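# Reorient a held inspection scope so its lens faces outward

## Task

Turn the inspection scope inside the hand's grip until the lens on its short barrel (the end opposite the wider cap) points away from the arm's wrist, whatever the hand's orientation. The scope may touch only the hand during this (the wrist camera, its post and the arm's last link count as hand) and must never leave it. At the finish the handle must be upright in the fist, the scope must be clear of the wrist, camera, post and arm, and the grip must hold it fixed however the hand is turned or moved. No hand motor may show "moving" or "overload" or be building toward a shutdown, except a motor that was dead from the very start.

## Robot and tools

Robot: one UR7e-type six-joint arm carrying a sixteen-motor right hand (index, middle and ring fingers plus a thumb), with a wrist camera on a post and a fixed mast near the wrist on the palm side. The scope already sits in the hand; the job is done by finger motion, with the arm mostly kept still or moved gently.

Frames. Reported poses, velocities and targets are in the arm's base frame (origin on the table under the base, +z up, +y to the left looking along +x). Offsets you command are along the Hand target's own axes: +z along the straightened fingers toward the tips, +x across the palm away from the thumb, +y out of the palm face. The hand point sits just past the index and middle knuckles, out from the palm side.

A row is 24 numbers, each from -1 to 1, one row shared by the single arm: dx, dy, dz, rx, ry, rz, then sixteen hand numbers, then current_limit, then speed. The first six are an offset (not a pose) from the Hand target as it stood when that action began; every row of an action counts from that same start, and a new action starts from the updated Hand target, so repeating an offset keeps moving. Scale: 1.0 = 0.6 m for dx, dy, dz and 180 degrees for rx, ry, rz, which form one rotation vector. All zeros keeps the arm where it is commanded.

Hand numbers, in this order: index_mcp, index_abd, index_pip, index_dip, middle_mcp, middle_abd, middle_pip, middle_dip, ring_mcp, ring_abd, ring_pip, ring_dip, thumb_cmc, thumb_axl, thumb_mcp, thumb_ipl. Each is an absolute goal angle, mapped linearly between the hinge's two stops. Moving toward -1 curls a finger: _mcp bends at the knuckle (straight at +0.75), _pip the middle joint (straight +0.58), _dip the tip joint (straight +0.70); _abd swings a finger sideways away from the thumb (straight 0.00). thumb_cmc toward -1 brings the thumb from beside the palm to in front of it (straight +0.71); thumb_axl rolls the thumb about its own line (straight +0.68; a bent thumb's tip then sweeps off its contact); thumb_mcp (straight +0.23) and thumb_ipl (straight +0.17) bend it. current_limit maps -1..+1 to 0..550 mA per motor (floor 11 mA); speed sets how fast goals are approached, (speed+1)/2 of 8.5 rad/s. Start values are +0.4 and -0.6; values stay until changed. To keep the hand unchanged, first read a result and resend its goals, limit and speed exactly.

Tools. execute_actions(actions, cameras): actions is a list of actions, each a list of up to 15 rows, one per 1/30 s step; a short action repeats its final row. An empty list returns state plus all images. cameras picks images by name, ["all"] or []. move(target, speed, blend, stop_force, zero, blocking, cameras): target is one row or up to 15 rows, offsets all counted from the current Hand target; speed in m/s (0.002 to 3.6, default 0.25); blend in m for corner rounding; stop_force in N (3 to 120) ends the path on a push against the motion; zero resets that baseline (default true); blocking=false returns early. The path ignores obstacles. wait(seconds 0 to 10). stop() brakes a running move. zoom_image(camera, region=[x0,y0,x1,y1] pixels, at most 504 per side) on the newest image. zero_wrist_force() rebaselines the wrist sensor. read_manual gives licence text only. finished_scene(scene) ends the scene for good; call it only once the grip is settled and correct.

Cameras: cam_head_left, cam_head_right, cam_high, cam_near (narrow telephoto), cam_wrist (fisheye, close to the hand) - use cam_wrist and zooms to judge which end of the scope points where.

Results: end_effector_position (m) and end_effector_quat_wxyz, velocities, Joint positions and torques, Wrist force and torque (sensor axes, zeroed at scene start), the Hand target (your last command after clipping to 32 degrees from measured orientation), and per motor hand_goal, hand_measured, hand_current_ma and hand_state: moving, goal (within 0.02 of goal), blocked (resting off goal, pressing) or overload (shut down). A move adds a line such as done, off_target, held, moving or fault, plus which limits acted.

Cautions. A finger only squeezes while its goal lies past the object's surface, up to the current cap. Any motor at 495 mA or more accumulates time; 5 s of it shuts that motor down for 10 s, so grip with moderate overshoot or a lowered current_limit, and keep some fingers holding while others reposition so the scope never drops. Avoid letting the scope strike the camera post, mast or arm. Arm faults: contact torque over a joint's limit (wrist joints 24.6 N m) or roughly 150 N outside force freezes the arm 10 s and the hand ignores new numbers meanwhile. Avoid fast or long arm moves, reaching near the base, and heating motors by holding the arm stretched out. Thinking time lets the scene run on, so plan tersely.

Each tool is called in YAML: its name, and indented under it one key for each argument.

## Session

Scene 1 is done. I'll start scene 2 with a look at its starting state.

execute_actions:
  actions: []

zoom_image:
  camera: "cam_near"
  region: [250, 0, 650, 300]

zoom_image:
  camera: "cam_high"
  region: [360, 40, 560, 210]

zoom_image:
  camera: "cam_head_left"
  region: [440, 50, 600, 210]

Scene clock: 0.00 s.
end_effector_position=(+0.4500, +0.1000, +0.5001) hand_goal=(+0.866, +0.024, -0.584, -0.786, +0.834, +0.000, -1.000, -0.406, +0.834, -0.012, -1.000, -0.406, -0.734, +0.822, -0.286, -0.922) hand_measured=(+0.920, -0.010, -0.526, -0.786, +0.804, -0.010, -0.898, -0.172, +0.812, -0.026, -0.886, -0.182, -0.828, +0.834, -0.272, -0.950) hand_current_ma=(+11, -3, +11, +0, -4, +0, +27, +93, -3, -1, +31, +87, -24, +1, +2, -6) hand_state=(blocked, blocked, blocked, goal, blocked, goal, blocked, blocked, blocked, goal, blocked, blocked, blocked, goal, goal, blocked) hand_current_limit=0.40 hand_speed=-0.60 end_effector_quat_wxyz=(+0.707, +0.000, +0.707, +0.000)
Joint positions: [-0.58 -1.999 2.452 -3.594 -0.991 -1.571]
Joint velocities: within noise
Joint torques (N m): no reading
Wrist force (N): no reading
Wrist torque (N m): no reading
Wrist force, peak (N): no reading
Hand target: +0.4500, +0.1000, +0.5001; +0.707, +0.000, +0.707, +0.000

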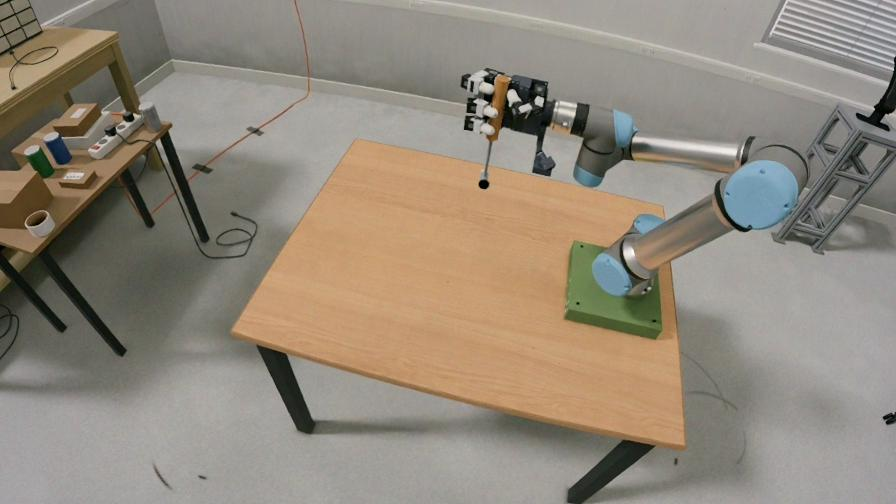

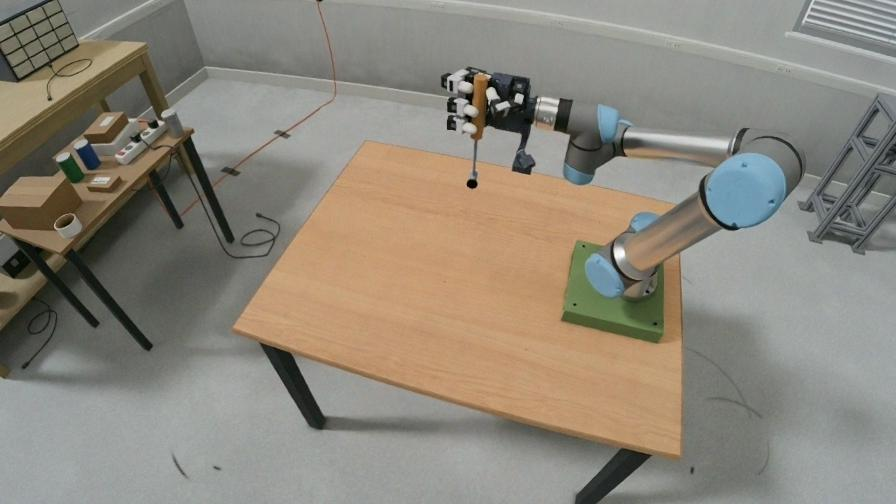

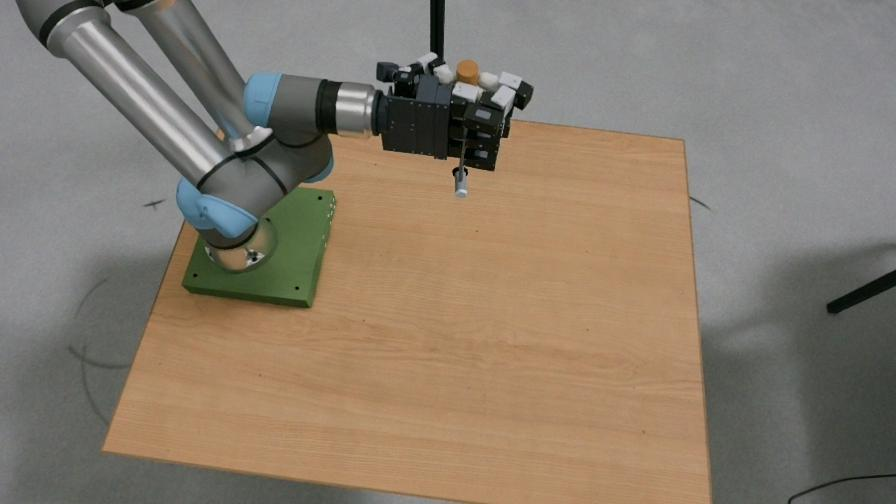

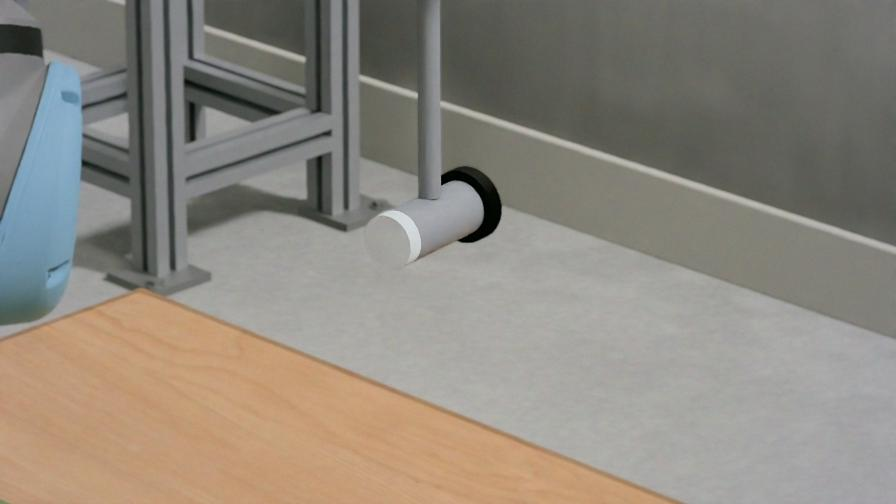

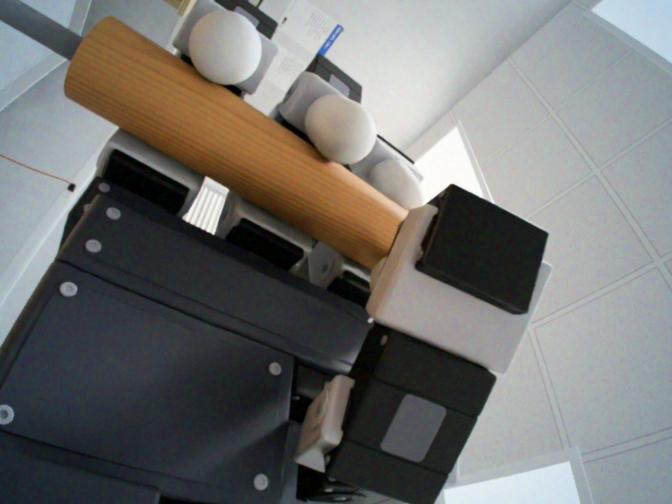

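Scaled by 1.260 from the camera's 896x504 image, which has a finer 1280x720 frame.

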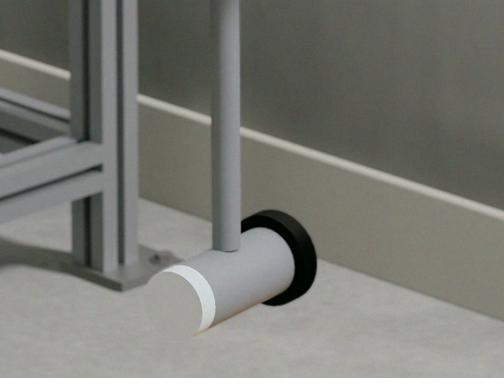

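Scaled by 2.520 from the camera's 896x504 image, which has a finer 1280x720 frame.

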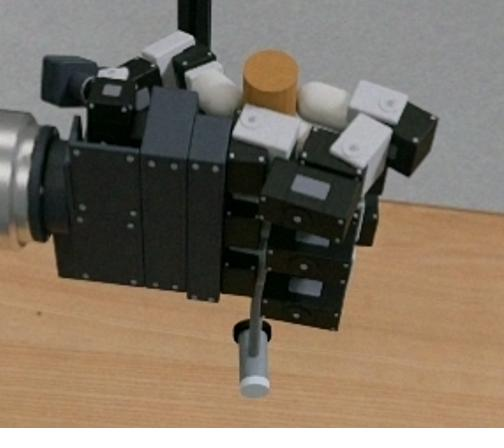

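Scaled by 3.150 from the camera's 896x504 image, which has a finer 1280x720 frame.

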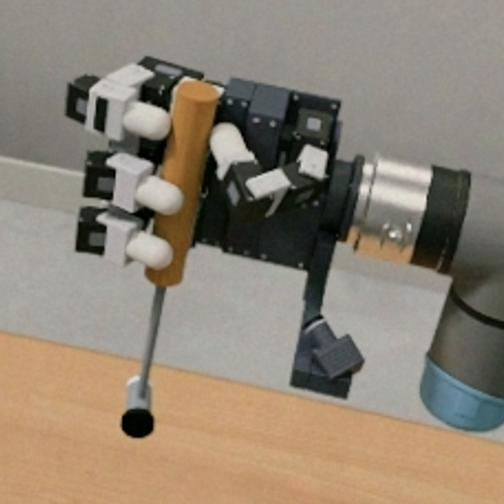

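move:
  target: [-0.1038, -0.4625, 0, 0, 0, 0.5, 0.866, 0.024, -0.584, -0.786, 0.834, 0.000, -1.000, -0.406, 0.834, -0.012, -1.000, -0.406, -0.734, 0.822, -0.286, -0.922, 0.40, -0.60]
  speed: 0.25

execute_actions:
  actions:
    - [[0,0,0,0,0,0, 0.866,0.0,-0.584,-0.174, 0.834,0.0,-1.0,-0.406, 0.834,-0.012,-1.0,-0.406, -0.734,0.822,-0.286,-0.922, 0.40,-0.80]]
    - [[0,0,0,0,0,0, 0.866,0.0,-0.584,-0.174, 0.834,0.0,-1.0,-0.406, 0.834,-0.012,-1.0,-0.406, -0.734,0.822,-0.286,-0.922, 0.40,-0.80]]
    - [[0,0,0,0,0,0, 0.834,0.0,-0.737,-0.174, 0.834,0.0,-1.0,-0.406, 0.834,-0.012,-1.0,-0.406, -0.734,0.822,-0.286,-0.922, 0.40,-0.80]]
    - [[0,0,0,0,0,0, 0.834,0.0,-1.0,-0.406, 0.834,0.0,-1.0,-0.406, 0.834,-0.012,-1.0,-0.406, -0.734,0.822,-0.286,-0.922, 0.40,-0.80]]
    - [[0,0,0,0,0,0, 0.834,0.0,-1.0,-0.406, 0.834,0.0,-1.0,-0.406, 0.834,-0.012,-1.0,-0.406, -0.734,0.822,-0.286,-0.922, 0.40,-0.80]]
  cameras: ["cam_high", "cam_wrist", "cam_head_left"]

zoom_image:
  camera: "cam_high"
  region: [360, 60, 560, 300]

Scene clock: 23.80 s.
end_effector_position=(+0.4500, -0.1776, +0.5624) hand_goal=(+0.866, +0.024, -0.584, -0.786, +0.834, +0.000, -1.000, -0.406, +0.834, -0.012, -1.000, -0.406, -0.734, +0.822, -0.286, -0.922) hand_measured=(+0.936, -0.010, -0.526, -0.786, +0.816, -0.010, -0.892, -0.176, +0.826, -0.026, -0.884, -0.184, -0.790, +0.824, -0.266, -0.950) hand_current_ma=(+17, -3, +11, +0, -2, +0, +29, +90, -1, -1, +32, +86, -11, +0, +3, -6) hand_state=(blocked, blocked, blocked, goal, goal, goal, blocked, blocked, goal, goal, blocked, blocked, blocked, goal, blocked, blocked) hand_current_limit=0.40 hand_speed=-0.60 end_effector_quat_wxyz=(+0.500, +0.500, +0.500, +0.500)
Joint positions: [-1.13 -1.821 2.346 -3.667 -0.441 0]
Joint torques (N m): [7.87 -18.38 -14.98 -0.52 -1.58 1.07]
Wrist force (N): [0.5 1.4 0.4]
Wrist torque (N m): [0.34 -0.13 0.34]
Wrist force, peak (N): [0.6 2.1 0.3]
Hand target: +0.4500, -0.1775, +0.5624; +0.500, +0.500, +0.500, +0.500
Off the commanded pose: 0.000 m, 0 deg.
move: done

Scene clock: 26.50 s.
end_effector_position=(+0.4500, -0.1775, +0.5624) hand_goal=(+0.834, +0.000, -1.000, -0.406, +0.834, +0.000, -1.000, -0.406, +0.834, -0.012, -1.000, -0.406, -0.734, +0.822, -0.286, -0.922) hand_measured=(+0.916, -0.012, -0.828, -0.276, +0.836, -0.010, -0.884, -0.186, +0.848, -0.026, -0.876, -0.190, -0.760, +0.824, -0.278, -0.940) hand_current_ma=(+21, -1, +58, +38, +0, +0, +32, +85, +1, -1, +35, +82, -3, +0, +1, -3) hand_state=(blocked, goal, blocked, blocked, goal, goal, blocked, blocked, goal, goal, blocked, blocked, blocked, goal, goal, goal) hand_current_limit=0.40 hand_speed=-0.80 end_effector_quat_wxyz=(+0.500, +0.500, +0.500, +0.500)
Joint positions: [-1.13 -1.821 2.346 -3.667 -0.441 0]
Joint torques (N m): [8.31 -18.63 -14.02 1.34 -1.33 1.45]
Wrist force (N): [0.6 1.5 0.4]
Wrist torque (N m): [0.35 -0.15 0.33]
Wrist force, peak (N): [0.7 1.9 0.5]
Hand target: +0.4500, -0.1775, +0.5624; +0.500, +0.500, +0.500, +0.500
Off the commanded pose: 0.000 m, 0 deg.
Images, in order (width x height): cam_head_left 896x504, cam_high 896x504, cam_wrist 672x504.

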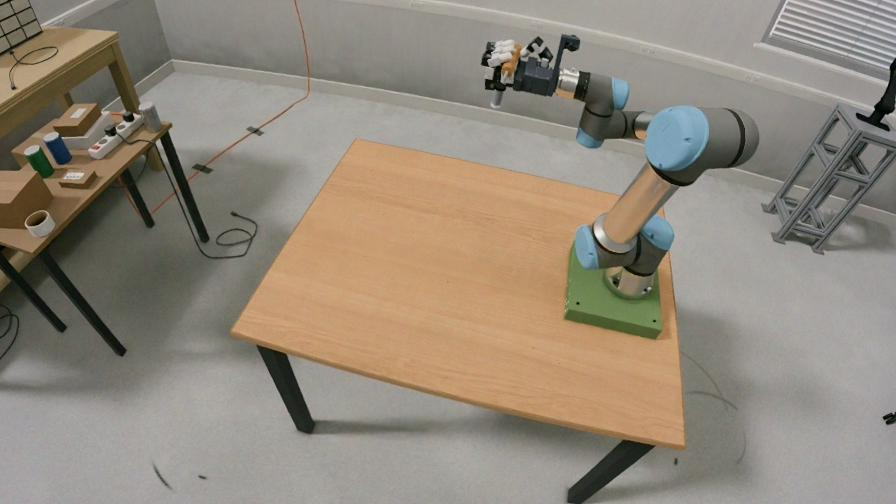

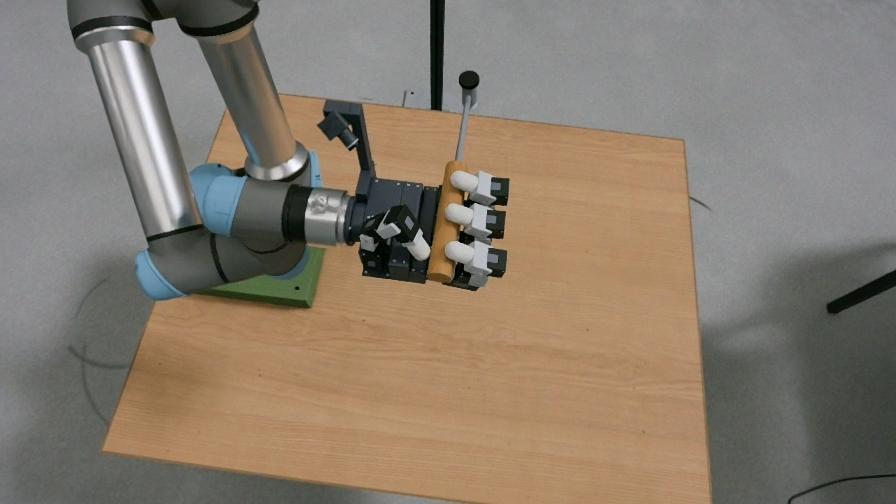

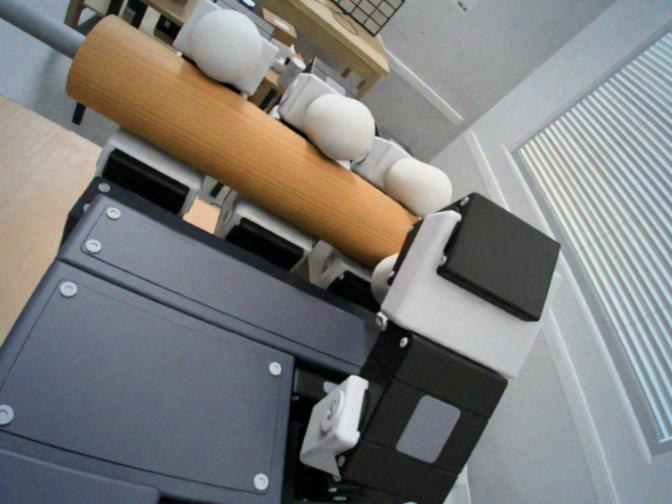

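Scaled by 2.100 from the camera's 896x504 image, which has a finer 1280x720 frame.

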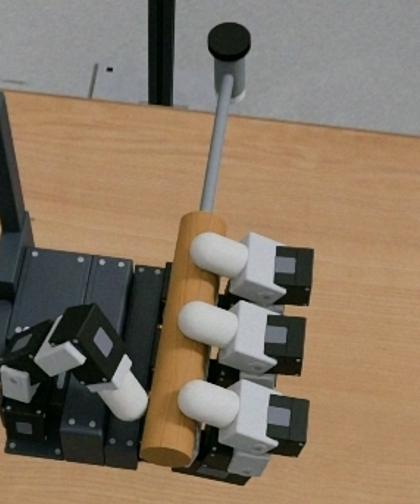

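execute_actions:
  actions:
    - [[0,0,0,0,0,0, 0.834,0.0,-1.0,-0.406, 0.834,0.0,-1.0,-0.406, 0.834,-0.012,-1.0,-0.406, -0.734,1.0,-0.286,-0.922, 0.40,-0.80]]
    - [[0,0,0,0,0,0, 0.834,0.0,-1.0,-0.406, 0.834,0.0,-1.0,-0.406, 0.834,-0.012,-1.0,-0.406, -0.734,1.0,0.1,-0.922, 0.40,-0.80]]
    - [[0,0,0,0,0,0, 0.834,0.0,-1.0,-0.406, 0.834,0.0,-1.0,-0.406, 0.834,-0.012,-1.0,-0.406, -0.734,1.0,0.225,-0.3, 0.40,-0.70]]
    - [[0,0,0,0,0,0, 0.60,0.0,-1.0,-0.406, 0.57,0.0,-1.0,-0.406, 0.54,-0.012,-1.0,-0.406, -0.734,1.0,0.225,-0.3, 0.40,-0.95]]
    - [[0,0,0,0,0,0, 0.60,0.0,-1.0,-0.406, 0.57,0.0,-1.0,-0.406, 0.54,-0.012,-1.0,-0.406, -0.734,1.0,0.225,-0.3, 0.40,-0.95]]
    - [[0,0,0,0,0,0, 0.60,0.0,-1.0,-0.406, 0.57,0.0,-1.0,-0.406, 0.54,-0.012,-1.0,-0.406, -0.734,1.0,0.225,-0.3, 0.40,-0.95]]
    - [[0,0,0,0,0,0, 0.42,0.0,-1.0,-0.406, 0.36,0.0,-1.0,-0.406, 0.30,-0.012,-1.0,-0.406, -0.734,1.0,0.225,-0.3, 0.40,-0.95]]
    - [[0,0,0,0,0,0, 0.42,0.0,-1.0,-0.406, 0.36,0.0,-1.0,-0.406, 0.30,-0.012,-1.0,-0.406, -0.734,1.0,0.225,-0.3, 0.40,-0.95]]
    - [[0,0,0,0,0,0, 0.42,0.0,-1.0,-0.406, 0.36,0.0,-1.0,-0.406, 0.30,-0.012,-1.0,-0.406, -0.734,1.0,0.225,-0.3, 0.40,-0.95]]
  cameras: ["cam_high", "cam_wrist", "cam_head_left"]

zoom_image:
  camera: "cam_high"
  region: [360, 60, 560, 300]

zoom_image:
  camera: "cam_head_left"
  region: [450, 20, 610, 140]

Scene clock: 47.27 s.
end_effector_position=(+0.4500, -0.1775, +0.5624) hand_goal=(+0.420, +0.000, -1.000, -0.406, +0.360, +0.000, -1.000, -0.406, +0.300, -0.012, -1.000, -0.406, -0.734, +1.000, +0.226, -0.300) hand_measured=(+0.490, -0.008, -0.828, -0.288, +0.396, -0.006, -0.884, -0.194, +0.384, -0.026, -0.872, -0.210, -0.744, +0.988, +0.210, -0.316) hand_current_ma=(+17, +0, +58, +34, +6, +0, +32, +80, +22, -1, +38, +72, -1, -1, -2, -3) hand_state=(blocked, goal, blocked, blocked, blocked, goal, blocked, blocked, blocked, goal, blocked, blocked, goal, goal, goal, goal) hand_current_limit=0.40 hand_speed=-0.95 end_effector_quat_wxyz=(+0.500, +0.500, +0.500, +0.500)
Joint positions: [-1.13 -1.821 2.346 -3.667 -0.441 0]
Joint torques (N m): [5.84 -14.16 -17.31 0.33 1.1 0.4]
Wrist force (N): [0.7 1.5 0.4]
Wrist torque (N m): [0.30 -0.15 0.33]
Wrist force, peak (N): [0.8 1.9 0.3]
Hand target: +0.4500, -0.1775, +0.5624; +0.500, +0.500, +0.500, +0.500
Off the commanded pose: 0.000 m, 0 deg.
Images, in order (width x height): cam_head_left 896x504, cam_high 896x504, cam_wrist 672x504.

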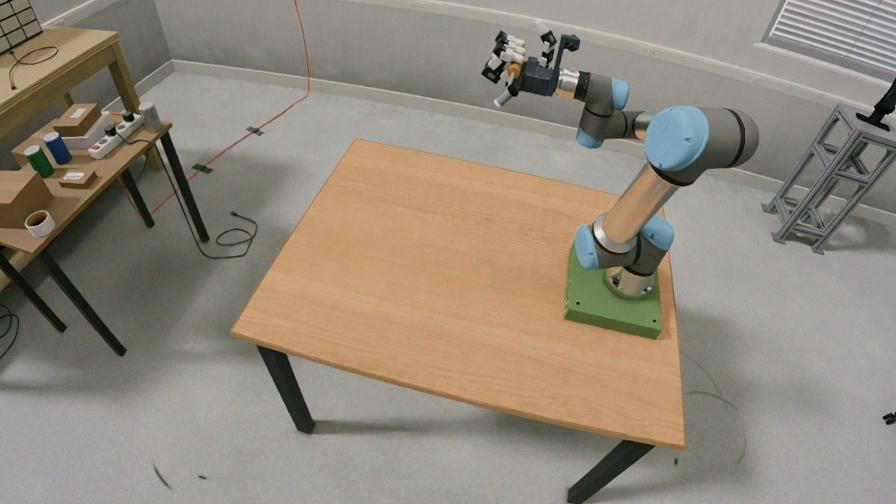

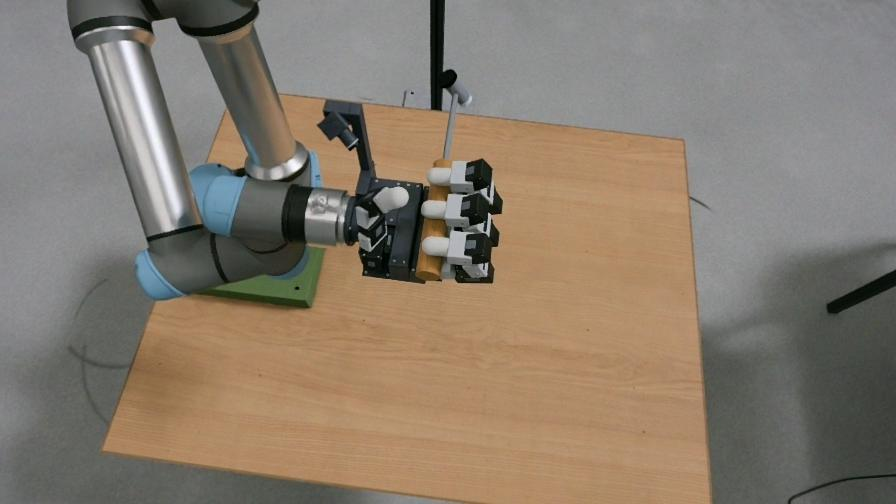

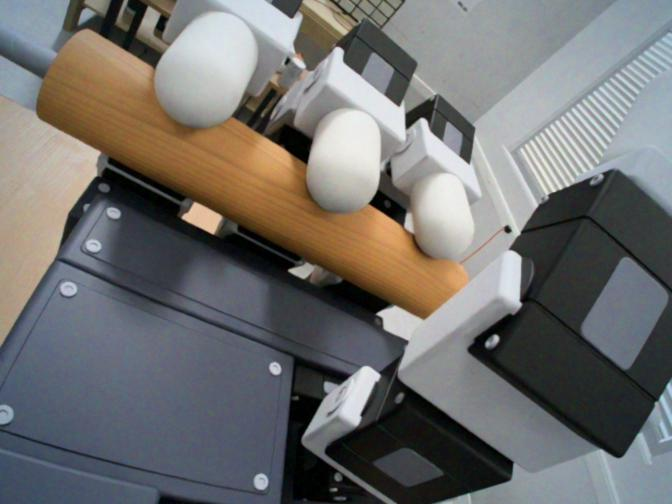

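Scaled by 2.100 from the camera's 896x504 image, which has a finer 1280x720 frame.

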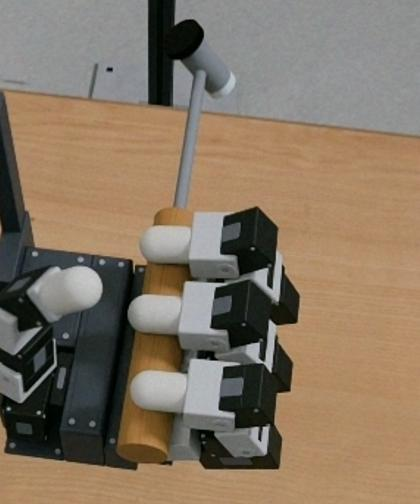

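Scaled by 3.150 from the camera's 896x504 image, which has a finer 1280x720 frame.

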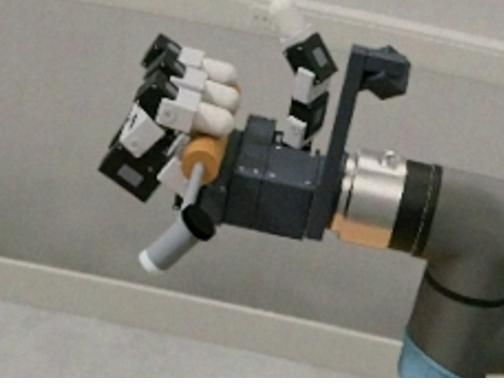

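execute_actions:
  actions:
    - [[0,0,0,0,0,0, 0.22,0.0,-1.0,-0.406, 0.14,0.0,-1.0,-0.406, 0.07,-0.012,-1.0,-0.406, -0.734,1.0,0.225,-0.3, 0.40,-0.95]]
    - [[0,0,0,0,0,0, 0.22,0.0,-1.0,-0.406, 0.14,0.0,-1.0,-0.406, 0.07,-0.012,-1.0,-0.406, -0.734,1.0,0.225,-0.3, 0.40,-0.95]]
    - [[0,0,0,0,0,0, 0.22,0.0,-1.0,-0.406, 0.14,0.0,-1.0,-0.406, 0.07,-0.012,-1.0,-0.406, -0.734,1.0,0.225,-0.3, 0.40,-0.95]]
    - [[0,0,0,0,0,0, 0.04,0.0,-1.0,-0.406, -0.05,0.0,-1.0,-0.406, -0.12,-0.012,-1.0,-0.406, -0.734,1.0,0.225,-0.3, 0.40,-0.95]]
    - [[0,0,0,0,0,0, 0.04,0.0,-1.0,-0.406, -0.05,0.0,-1.0,-0.406, -0.12,-0.012,-1.0,-0.406, -0.734,1.0,0.225,-0.3, 0.40,-0.95]]
    - [[0,0,0,0,0,0, 0.04,0.0,-1.0,-0.406, -0.05,0.0,-1.0,-0.406, -0.12,-0.012,-1.0,-0.406, -0.734,1.0,0.225,-0.3, 0.40,-0.95]]
  cameras: ["cam_high", "cam_wrist", "cam_head_left"]

zoom_image:
  camera: "cam_high"
  region: [360, 60, 560, 300]

zoom_image:
  camera: "cam_head_left"
  region: [450, 20, 610, 140]

Scene clock: 70.77 s.
end_effector_position=(+0.4500, -0.1775, +0.5624) hand_goal=(+0.040, +0.000, -1.000, -0.406, -0.050, +0.000, -1.000, -0.406, -0.120, -0.012, -1.000, -0.406, -0.734, +1.000, +0.226, -0.300) hand_measured=(+0.090, -0.008, -0.804, -0.268, -0.016, -0.006, -0.846, -0.198, -0.030, -0.026, -0.834, -0.216, -0.744, +0.988, +0.210, -0.316) hand_current_ma=(+10, +0, +71, +42, +6, +0, +49, +78, +24, -1, +55, +68, -1, -1, -2, -3) hand_state=(blocked, goal, blocked, blocked, blocked, goal, blocked, blocked, blocked, goal, blocked, blocked, goal, goal, goal, goal) hand_current_limit=0.40 hand_speed=-0.95 end_effector_quat_wxyz=(+0.500, +0.500, +0.500, +0.500)
Joint positions: [-1.13 -1.821 2.346 -3.667 -0.441 0]
Joint torques (N m): [3.63 -10.86 -20.1 -0.38 1.18 -0.35]
Wrist force (N): [0.7 1.7 0.4]
Wrist torque (N m): [0.26 -0.16 0.34]
Wrist force, peak (N): [0.4 1.9 0.3]
Hand target: +0.4500, -0.1775, +0.5624; +0.500, +0.500, +0.500, +0.500
Off the commanded pose: 0.000 m, 0 deg.
Images, in order (width x height): cam_head_left 896x504, cam_high 896x504, cam_wrist 672x504.

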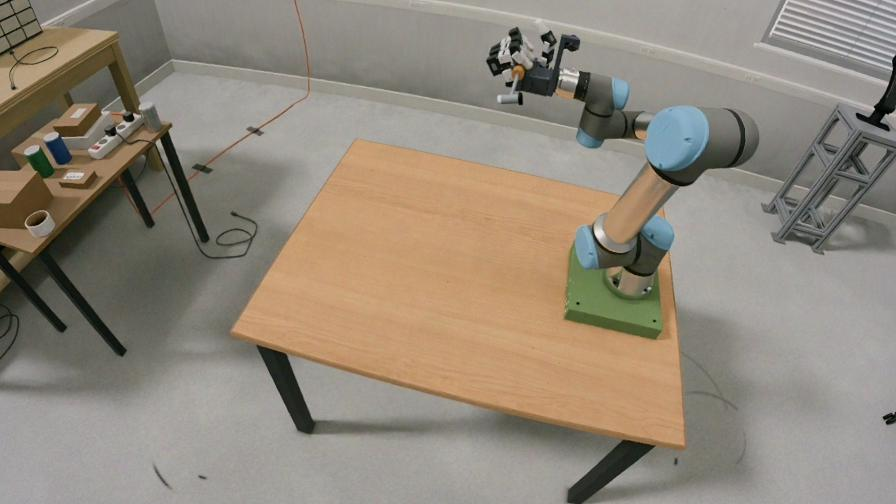

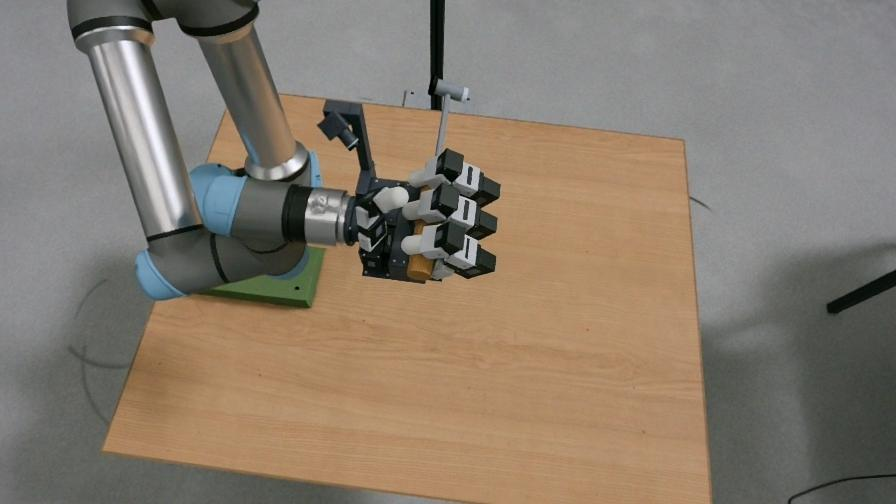

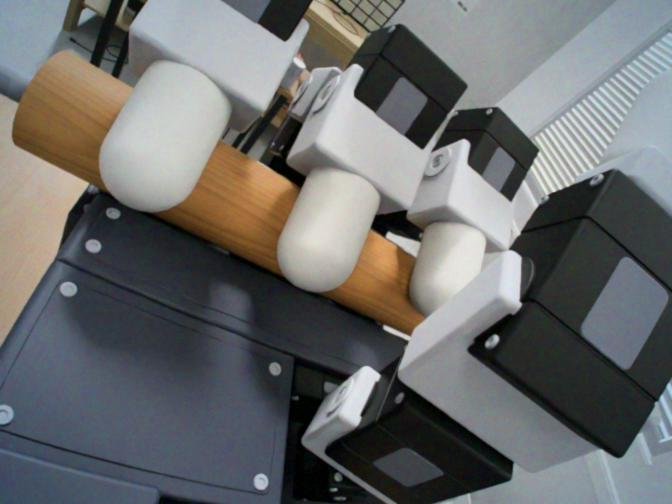

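Scaled by 2.100 from the camera's 896x504 image, which has a finer 1280x720 frame.

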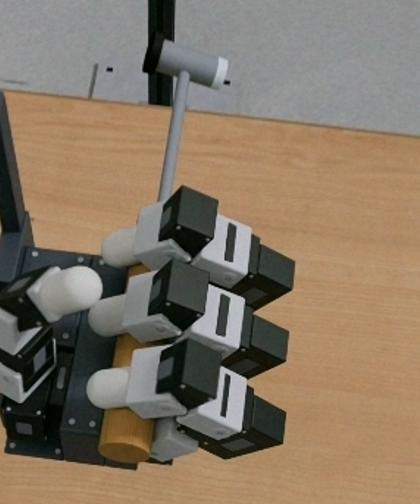

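Scaled by 3.150 from the camera's 896x504 image, which has a finer 1280x720 frame.

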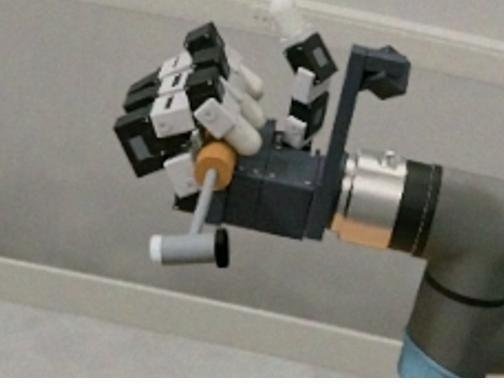

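execute_actions:
  actions:
    - [[0,0,0,0,0,0, -0.13,0.0,-1.0,-0.22, -0.20,0.0,-1.0,-0.22, -0.25,-0.012,-1.0,-0.22, -0.734,1.0,0.225,-0.3, 0.40,-0.95]]
    - [[0,0,0,0,0,0, -0.13,0.0,-1.0,-0.22, -0.20,0.0,-1.0,-0.22, -0.25,-0.012,-1.0,-0.22, -0.734,1.0,0.225,-0.3, 0.40,-0.95]]
    - [[0,0,0,0,0,0, -0.13,0.0,-1.0,-0.22, -0.20,0.0,-1.0,-0.22, -0.25,-0.012,-1.0,-0.22, -0.734,1.0,0.225,-0.3, 0.40,-0.95]]
  cameras: ["cam_high", "cam_wrist", "cam_head_left"]

zoom_image:
  camera: "cam_high"
  region: [380, 60, 500, 180]

zoom_image:
  camera: "cam_head_left"
  region: [470, 50, 560, 120]

Scene clock: 87.57 s.
end_effector_position=(+0.4500, -0.1775, +0.5624) hand_goal=(-0.130, +0.000, -1.000, -0.220, -0.200, +0.000, -1.000, -0.220, -0.250, -0.012, -1.000, -0.220, -0.734, +1.000, +0.226, -0.300) hand_measured=(-0.008, -0.008, -0.834, -0.204, -0.088, -0.006, -0.842, -0.190, -0.148, -0.026, -0.834, -0.206, -0.744, +0.988, +0.210, -0.316) hand_current_ma=(+38, +0, +55, +2, +33, +0, +51, +4, +29, -1, +55, +1, -1, -1, -2, -3) hand_state=(blocked, goal, blocked, goal, blocked, goal, blocked, blocked, blocked, goal, blocked, goal, goal, goal, goal, goal) hand_current_limit=0.40 hand_speed=-0.95 end_effector_quat_wxyz=(+0.500, +0.500, +0.500, +0.500)
Joint positions: [-1.13 -1.821 2.346 -3.667 -0.441 0]
Joint torques (N m): [2.25 -8.9 -21.64 -0.92 1.05 -0.89]
Wrist force (N): [0.7 1.5 0.0]
Wrist torque (N m): [0.26 -0.16 0.34]
Wrist force, peak (N): [0.7 1.9 0.2]
Hand target: +0.4500, -0.1775, +0.5624; +0.500, +0.500, +0.500, +0.500
Off the commanded pose: 0.000 m, 0 deg.
Images, in order (width x height): cam_head_left 896x504, cam_high 896x504, cam_wrist 672x504.

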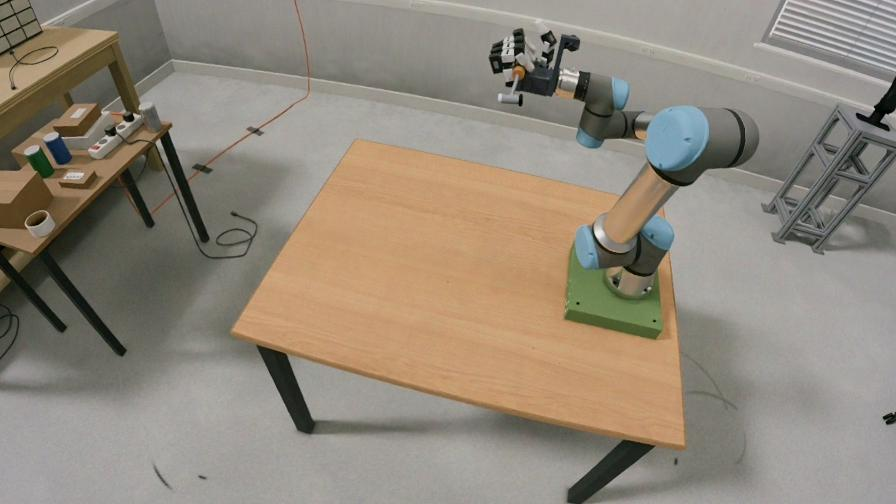

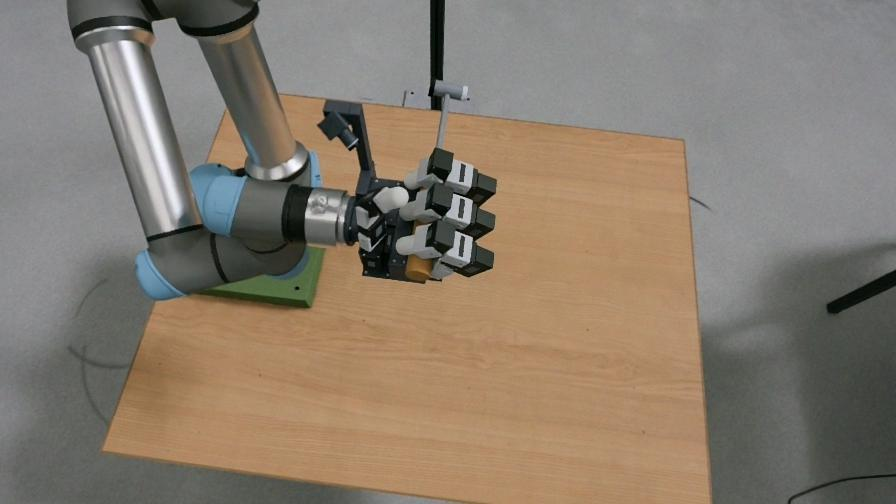

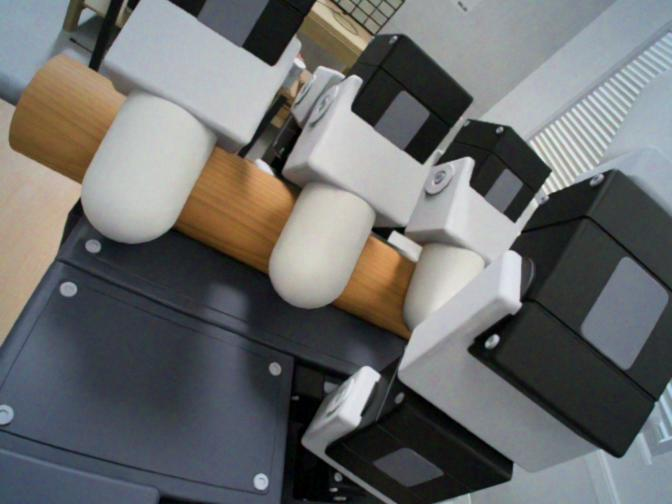

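Scaled by 4.200 from the camera's 896x504 image, which has a finer 1280x720 frame.

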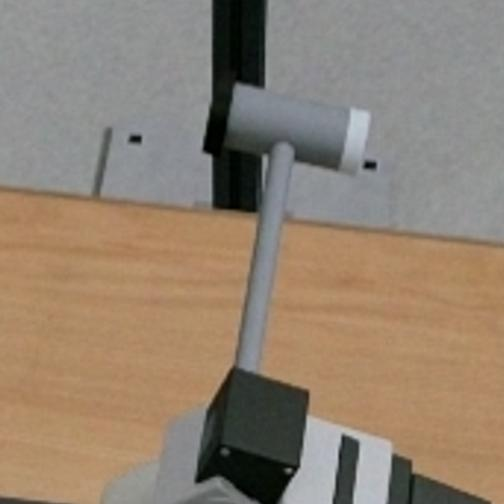

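Scaled by 5.600 from the camera's 896x504 image, which has a finer 1280x720 frame.

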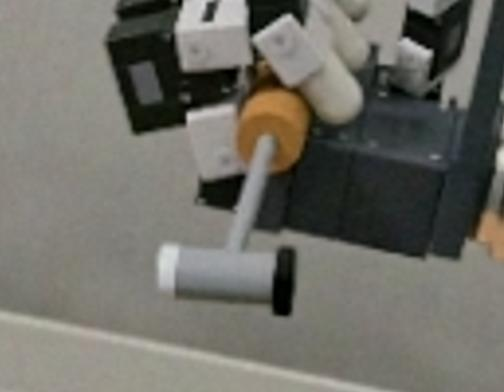

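execute_actions:
  actions:
    - [[0,0,0,0,0,0, -0.28,0.0,-1.0,-0.16, -0.30,0.0,-1.0,-0.16, -0.30,-0.012,-1.0,-0.17, -0.734,1.0,0.225,-0.3, 0.40,-0.95]]
    - [[0,0,0,0,0,0, -0.28,0.0,-1.0,-0.16, -0.30,0.0,-1.0,-0.16, -0.30,-0.012,-1.0,-0.17, -0.734,1.0,0.225,-0.3, 0.40,-0.95]]
    - [[0,0,0,0,0,0, -0.28,0.0,-1.0,-0.16, -0.30,0.0,-1.0,-0.16, -0.30,-0.012,-1.0,-0.17, -0.734,1.0,0.225,-0.3, 0.40,-0.95]]
  cameras: ["cam_high", "cam_wrist", "cam_head_left"]

zoom_image:
  camera: "cam_high"
  region: [380, 60, 500, 180]

zoom_image:
  camera: "cam_head_left"
  region: [470, 50, 560, 120]

Scene clock: 106.73 s.
end_effector_position=(+0.4500, -0.1775, +0.5624) hand_goal=(-0.280, +0.000, -1.000, -0.160, -0.300, +0.000, -1.000, -0.160, -0.300, -0.012, -1.000, -0.170, -0.734, +1.000, +0.226, -0.300) hand_measured=(-0.154, -0.008, -0.866, -0.152, -0.154, -0.006, -0.866, -0.152, -0.154, -0.026, -0.860, -0.164, -0.744, +0.988, +0.210, -0.316) hand_current_ma=(+40, +0, +40, +0, +49, +0, +40, +1, +49, -1, +43, +0, -1, -1, -2, -3) hand_state=(blocked, goal, blocked, goal, blocked, goal, blocked, goal, blocked, goal, blocked, goal, goal, goal, goal, goal) hand_current_limit=0.40 hand_speed=-0.95 end_effector_quat_wxyz=(+0.500, +0.500, +0.500, +0.500)
Joint positions: [-1.13 -1.821 2.346 -3.667 -0.441 0]
Joint torques (N m): [0.92 -6.43 -23.33 -1.49 0.96 -0.86]
Wrist force (N): [0.6 1.6 0.2]
Wrist torque (N m): [0.24 -0.15 0.33]
Wrist force, peak (N): [0.4 2.1 0.1]
Hand target: +0.4500, -0.1775, +0.5624; +0.500, +0.500, +0.500, +0.500
Off the commanded pose: 0.000 m, 0 deg.
Images, in order (width x height): cam_head_left 896x504, cam_high 896x504, cam_wrist 672x504.

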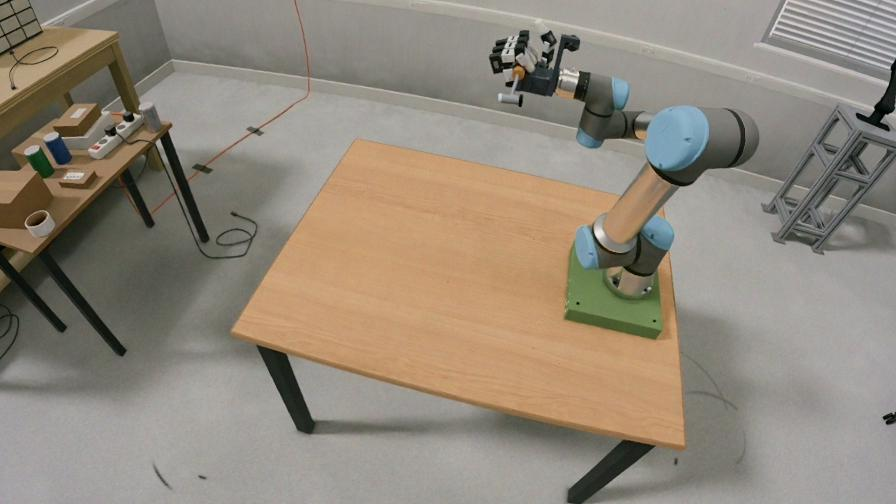

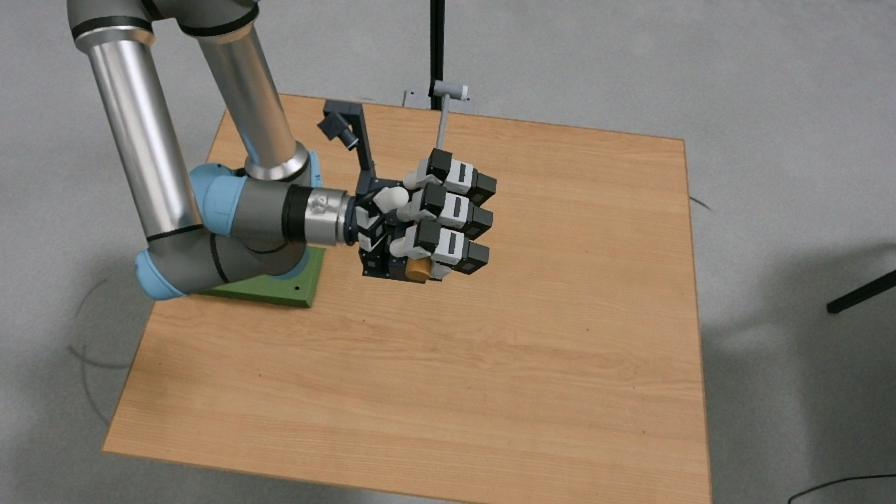

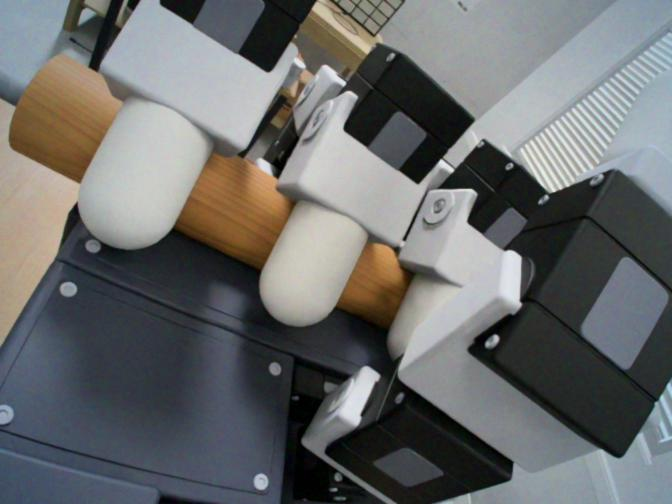

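Scaled by 4.200 from the camera's 896x504 image, which has a finer 1280x720 frame.

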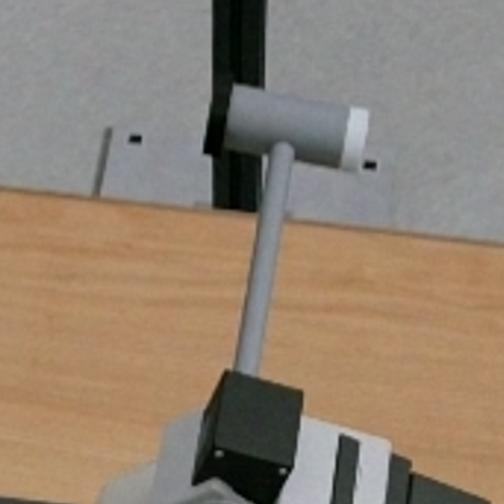

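Scaled by 5.600 from the camera's 896x504 image, which has a finer 1280x720 frame.

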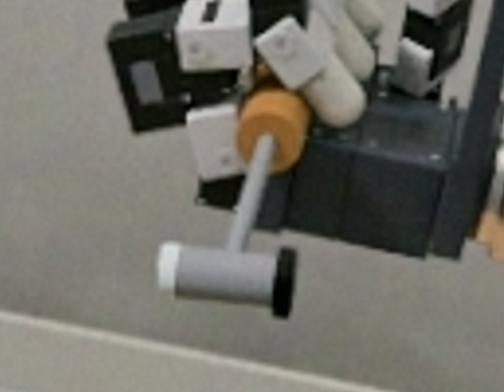

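execute_actions:
  actions:
    - [[0,0,0,0,0,0, -0.20,0.0,-0.445,0.55, -0.30,0.0,-1.0,-0.20, -0.30,-0.012,-1.0,-0.20, -0.734,1.0,0.225,-0.3, 0.40,-0.75]]
    - [[0,0,0,0,0,0, -0.10,0.0,-0.445,0.55, -0.30,0.0,-1.0,-0.20, -0.30,-0.012,-1.0,-0.20, -0.734,1.0,0.225,-0.3, 0.40,-0.75]]
    - [[0,0,0,0,0,0, 0.42,0.0,-0.445,0.40, -0.30,0.0,-1.0,-0.20, -0.30,-0.012,-1.0,-0.20, -0.734,1.0,0.225,-0.3, 0.40,-0.75]]
    - [[0,0,0,0,0,0, 0.42,0.0,-1.0,-0.406, -0.30,0.0,-1.0,-0.20, -0.30,-0.012,-1.0,-0.20, -0.734,1.0,0.225,-0.3, 0.40,-0.80]]
    - [[0,0,0,0,0,0, 0.42,0.0,-1.0,-0.406, -0.30,0.0,-1.0,-0.20, -0.30,-0.012,-1.0,-0.20, -0.734,1.0,0.225,-0.3, 0.40,-0.80]]
    - [[0,0,0,0,0,0, 0.42,0.0,-1.0,-0.406, -0.30,0.0,-1.0,-0.20, -0.30,-0.012,-1.0,-0.20, -0.734,1.0,0.225,-0.3, 0.40,-0.80]]
  cameras: ["cam_high", "cam_wrist", "cam_head_left"]

zoom_image:
  camera: "cam_high"
  region: [360, 60, 560, 300]

zoom_image:
  camera: "cam_head_left"
  region: [470, 50, 560, 120]

Scene clock: 164.77 s.
end_effector_position=(+0.4500, -0.1775, +0.5624) hand_goal=(+0.420, +0.000, -1.000, -0.406, -0.300, +0.000, -1.000, -0.200, -0.300, -0.012, -1.000, -0.200, -0.734, +1.000, +0.226, -0.300) hand_measured=(+0.440, -0.008, -0.914, -0.226, -0.156, -0.006, -0.866, -0.154, -0.156, -0.026, -0.860, -0.166, -0.744, +0.988, +0.210, -0.316) hand_current_ma=(+3, +0, +21, +62, +49, +0, +40, +8, +49, -1, +43, +5, -1, -1, -2, -3) hand_state=(blocked, goal, blocked, blocked, blocked, goal, blocked, blocked, blocked, goal, blocked, blocked, goal, goal, goal, goal) hand_current_limit=0.40 hand_speed=-0.80 end_effector_quat_wxyz=(+0.500, +0.500, +0.500, +0.500)
Joint positions: [-1.13 -1.821 2.346 -3.667 -0.441 0]
Joint torques (N m): [-0.94 -3.56 -24.14 -2.23 1.02 -0.88]
Wrist force (N): [0.6 1.7 0.1]
Wrist torque (N m): [0.29 -0.13 0.32]
Wrist force, peak (N): [0.7 2.0 0.1]
Hand target: +0.4500, -0.1775, +0.5624; +0.500, +0.500, +0.500, +0.500
Off the commanded pose: 0.000 m, 0 deg.
Images, in order (width x height): cam_head_left 896x504, cam_high 896x504, cam_wrist 672x504.

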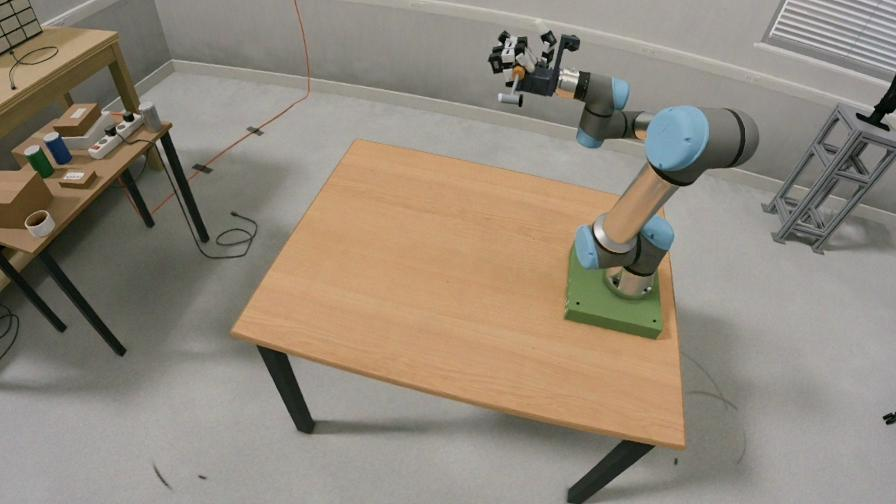

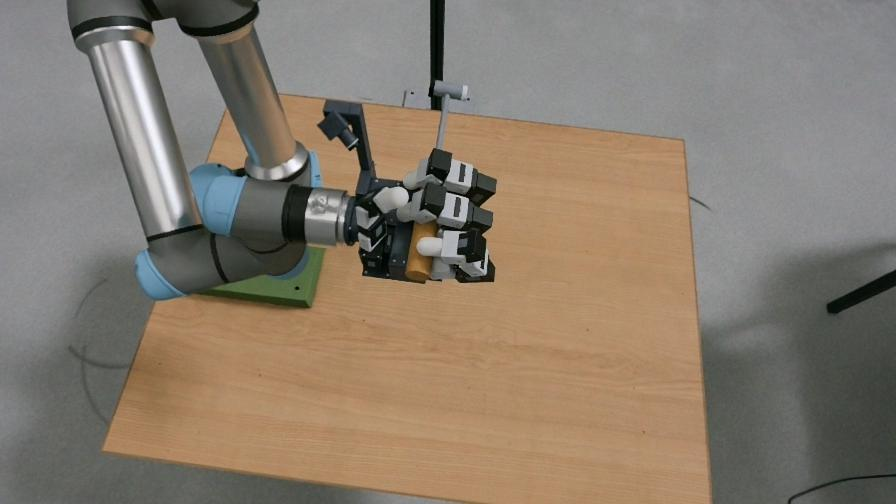

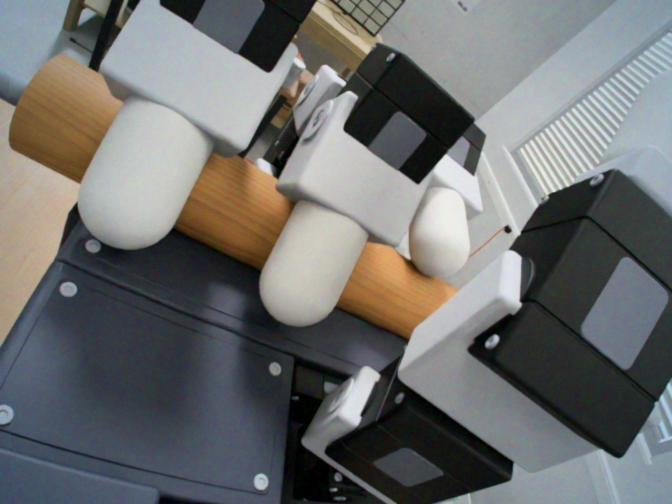

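Scaled by 2.100 from the camera's 896x504 image, which has a finer 1280x720 frame.

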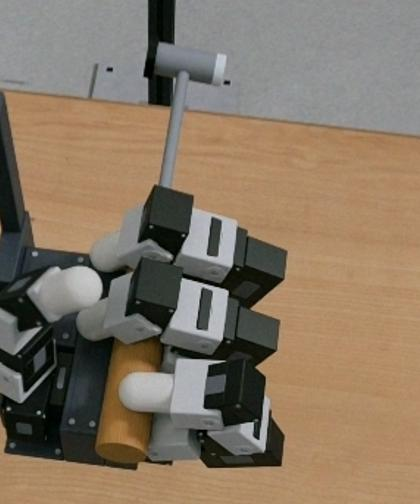

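Scaled by 5.600 from the camera's 896x504 image, which has a finer 1280x720 frame.

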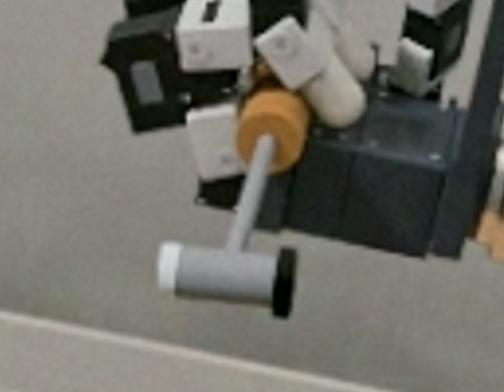

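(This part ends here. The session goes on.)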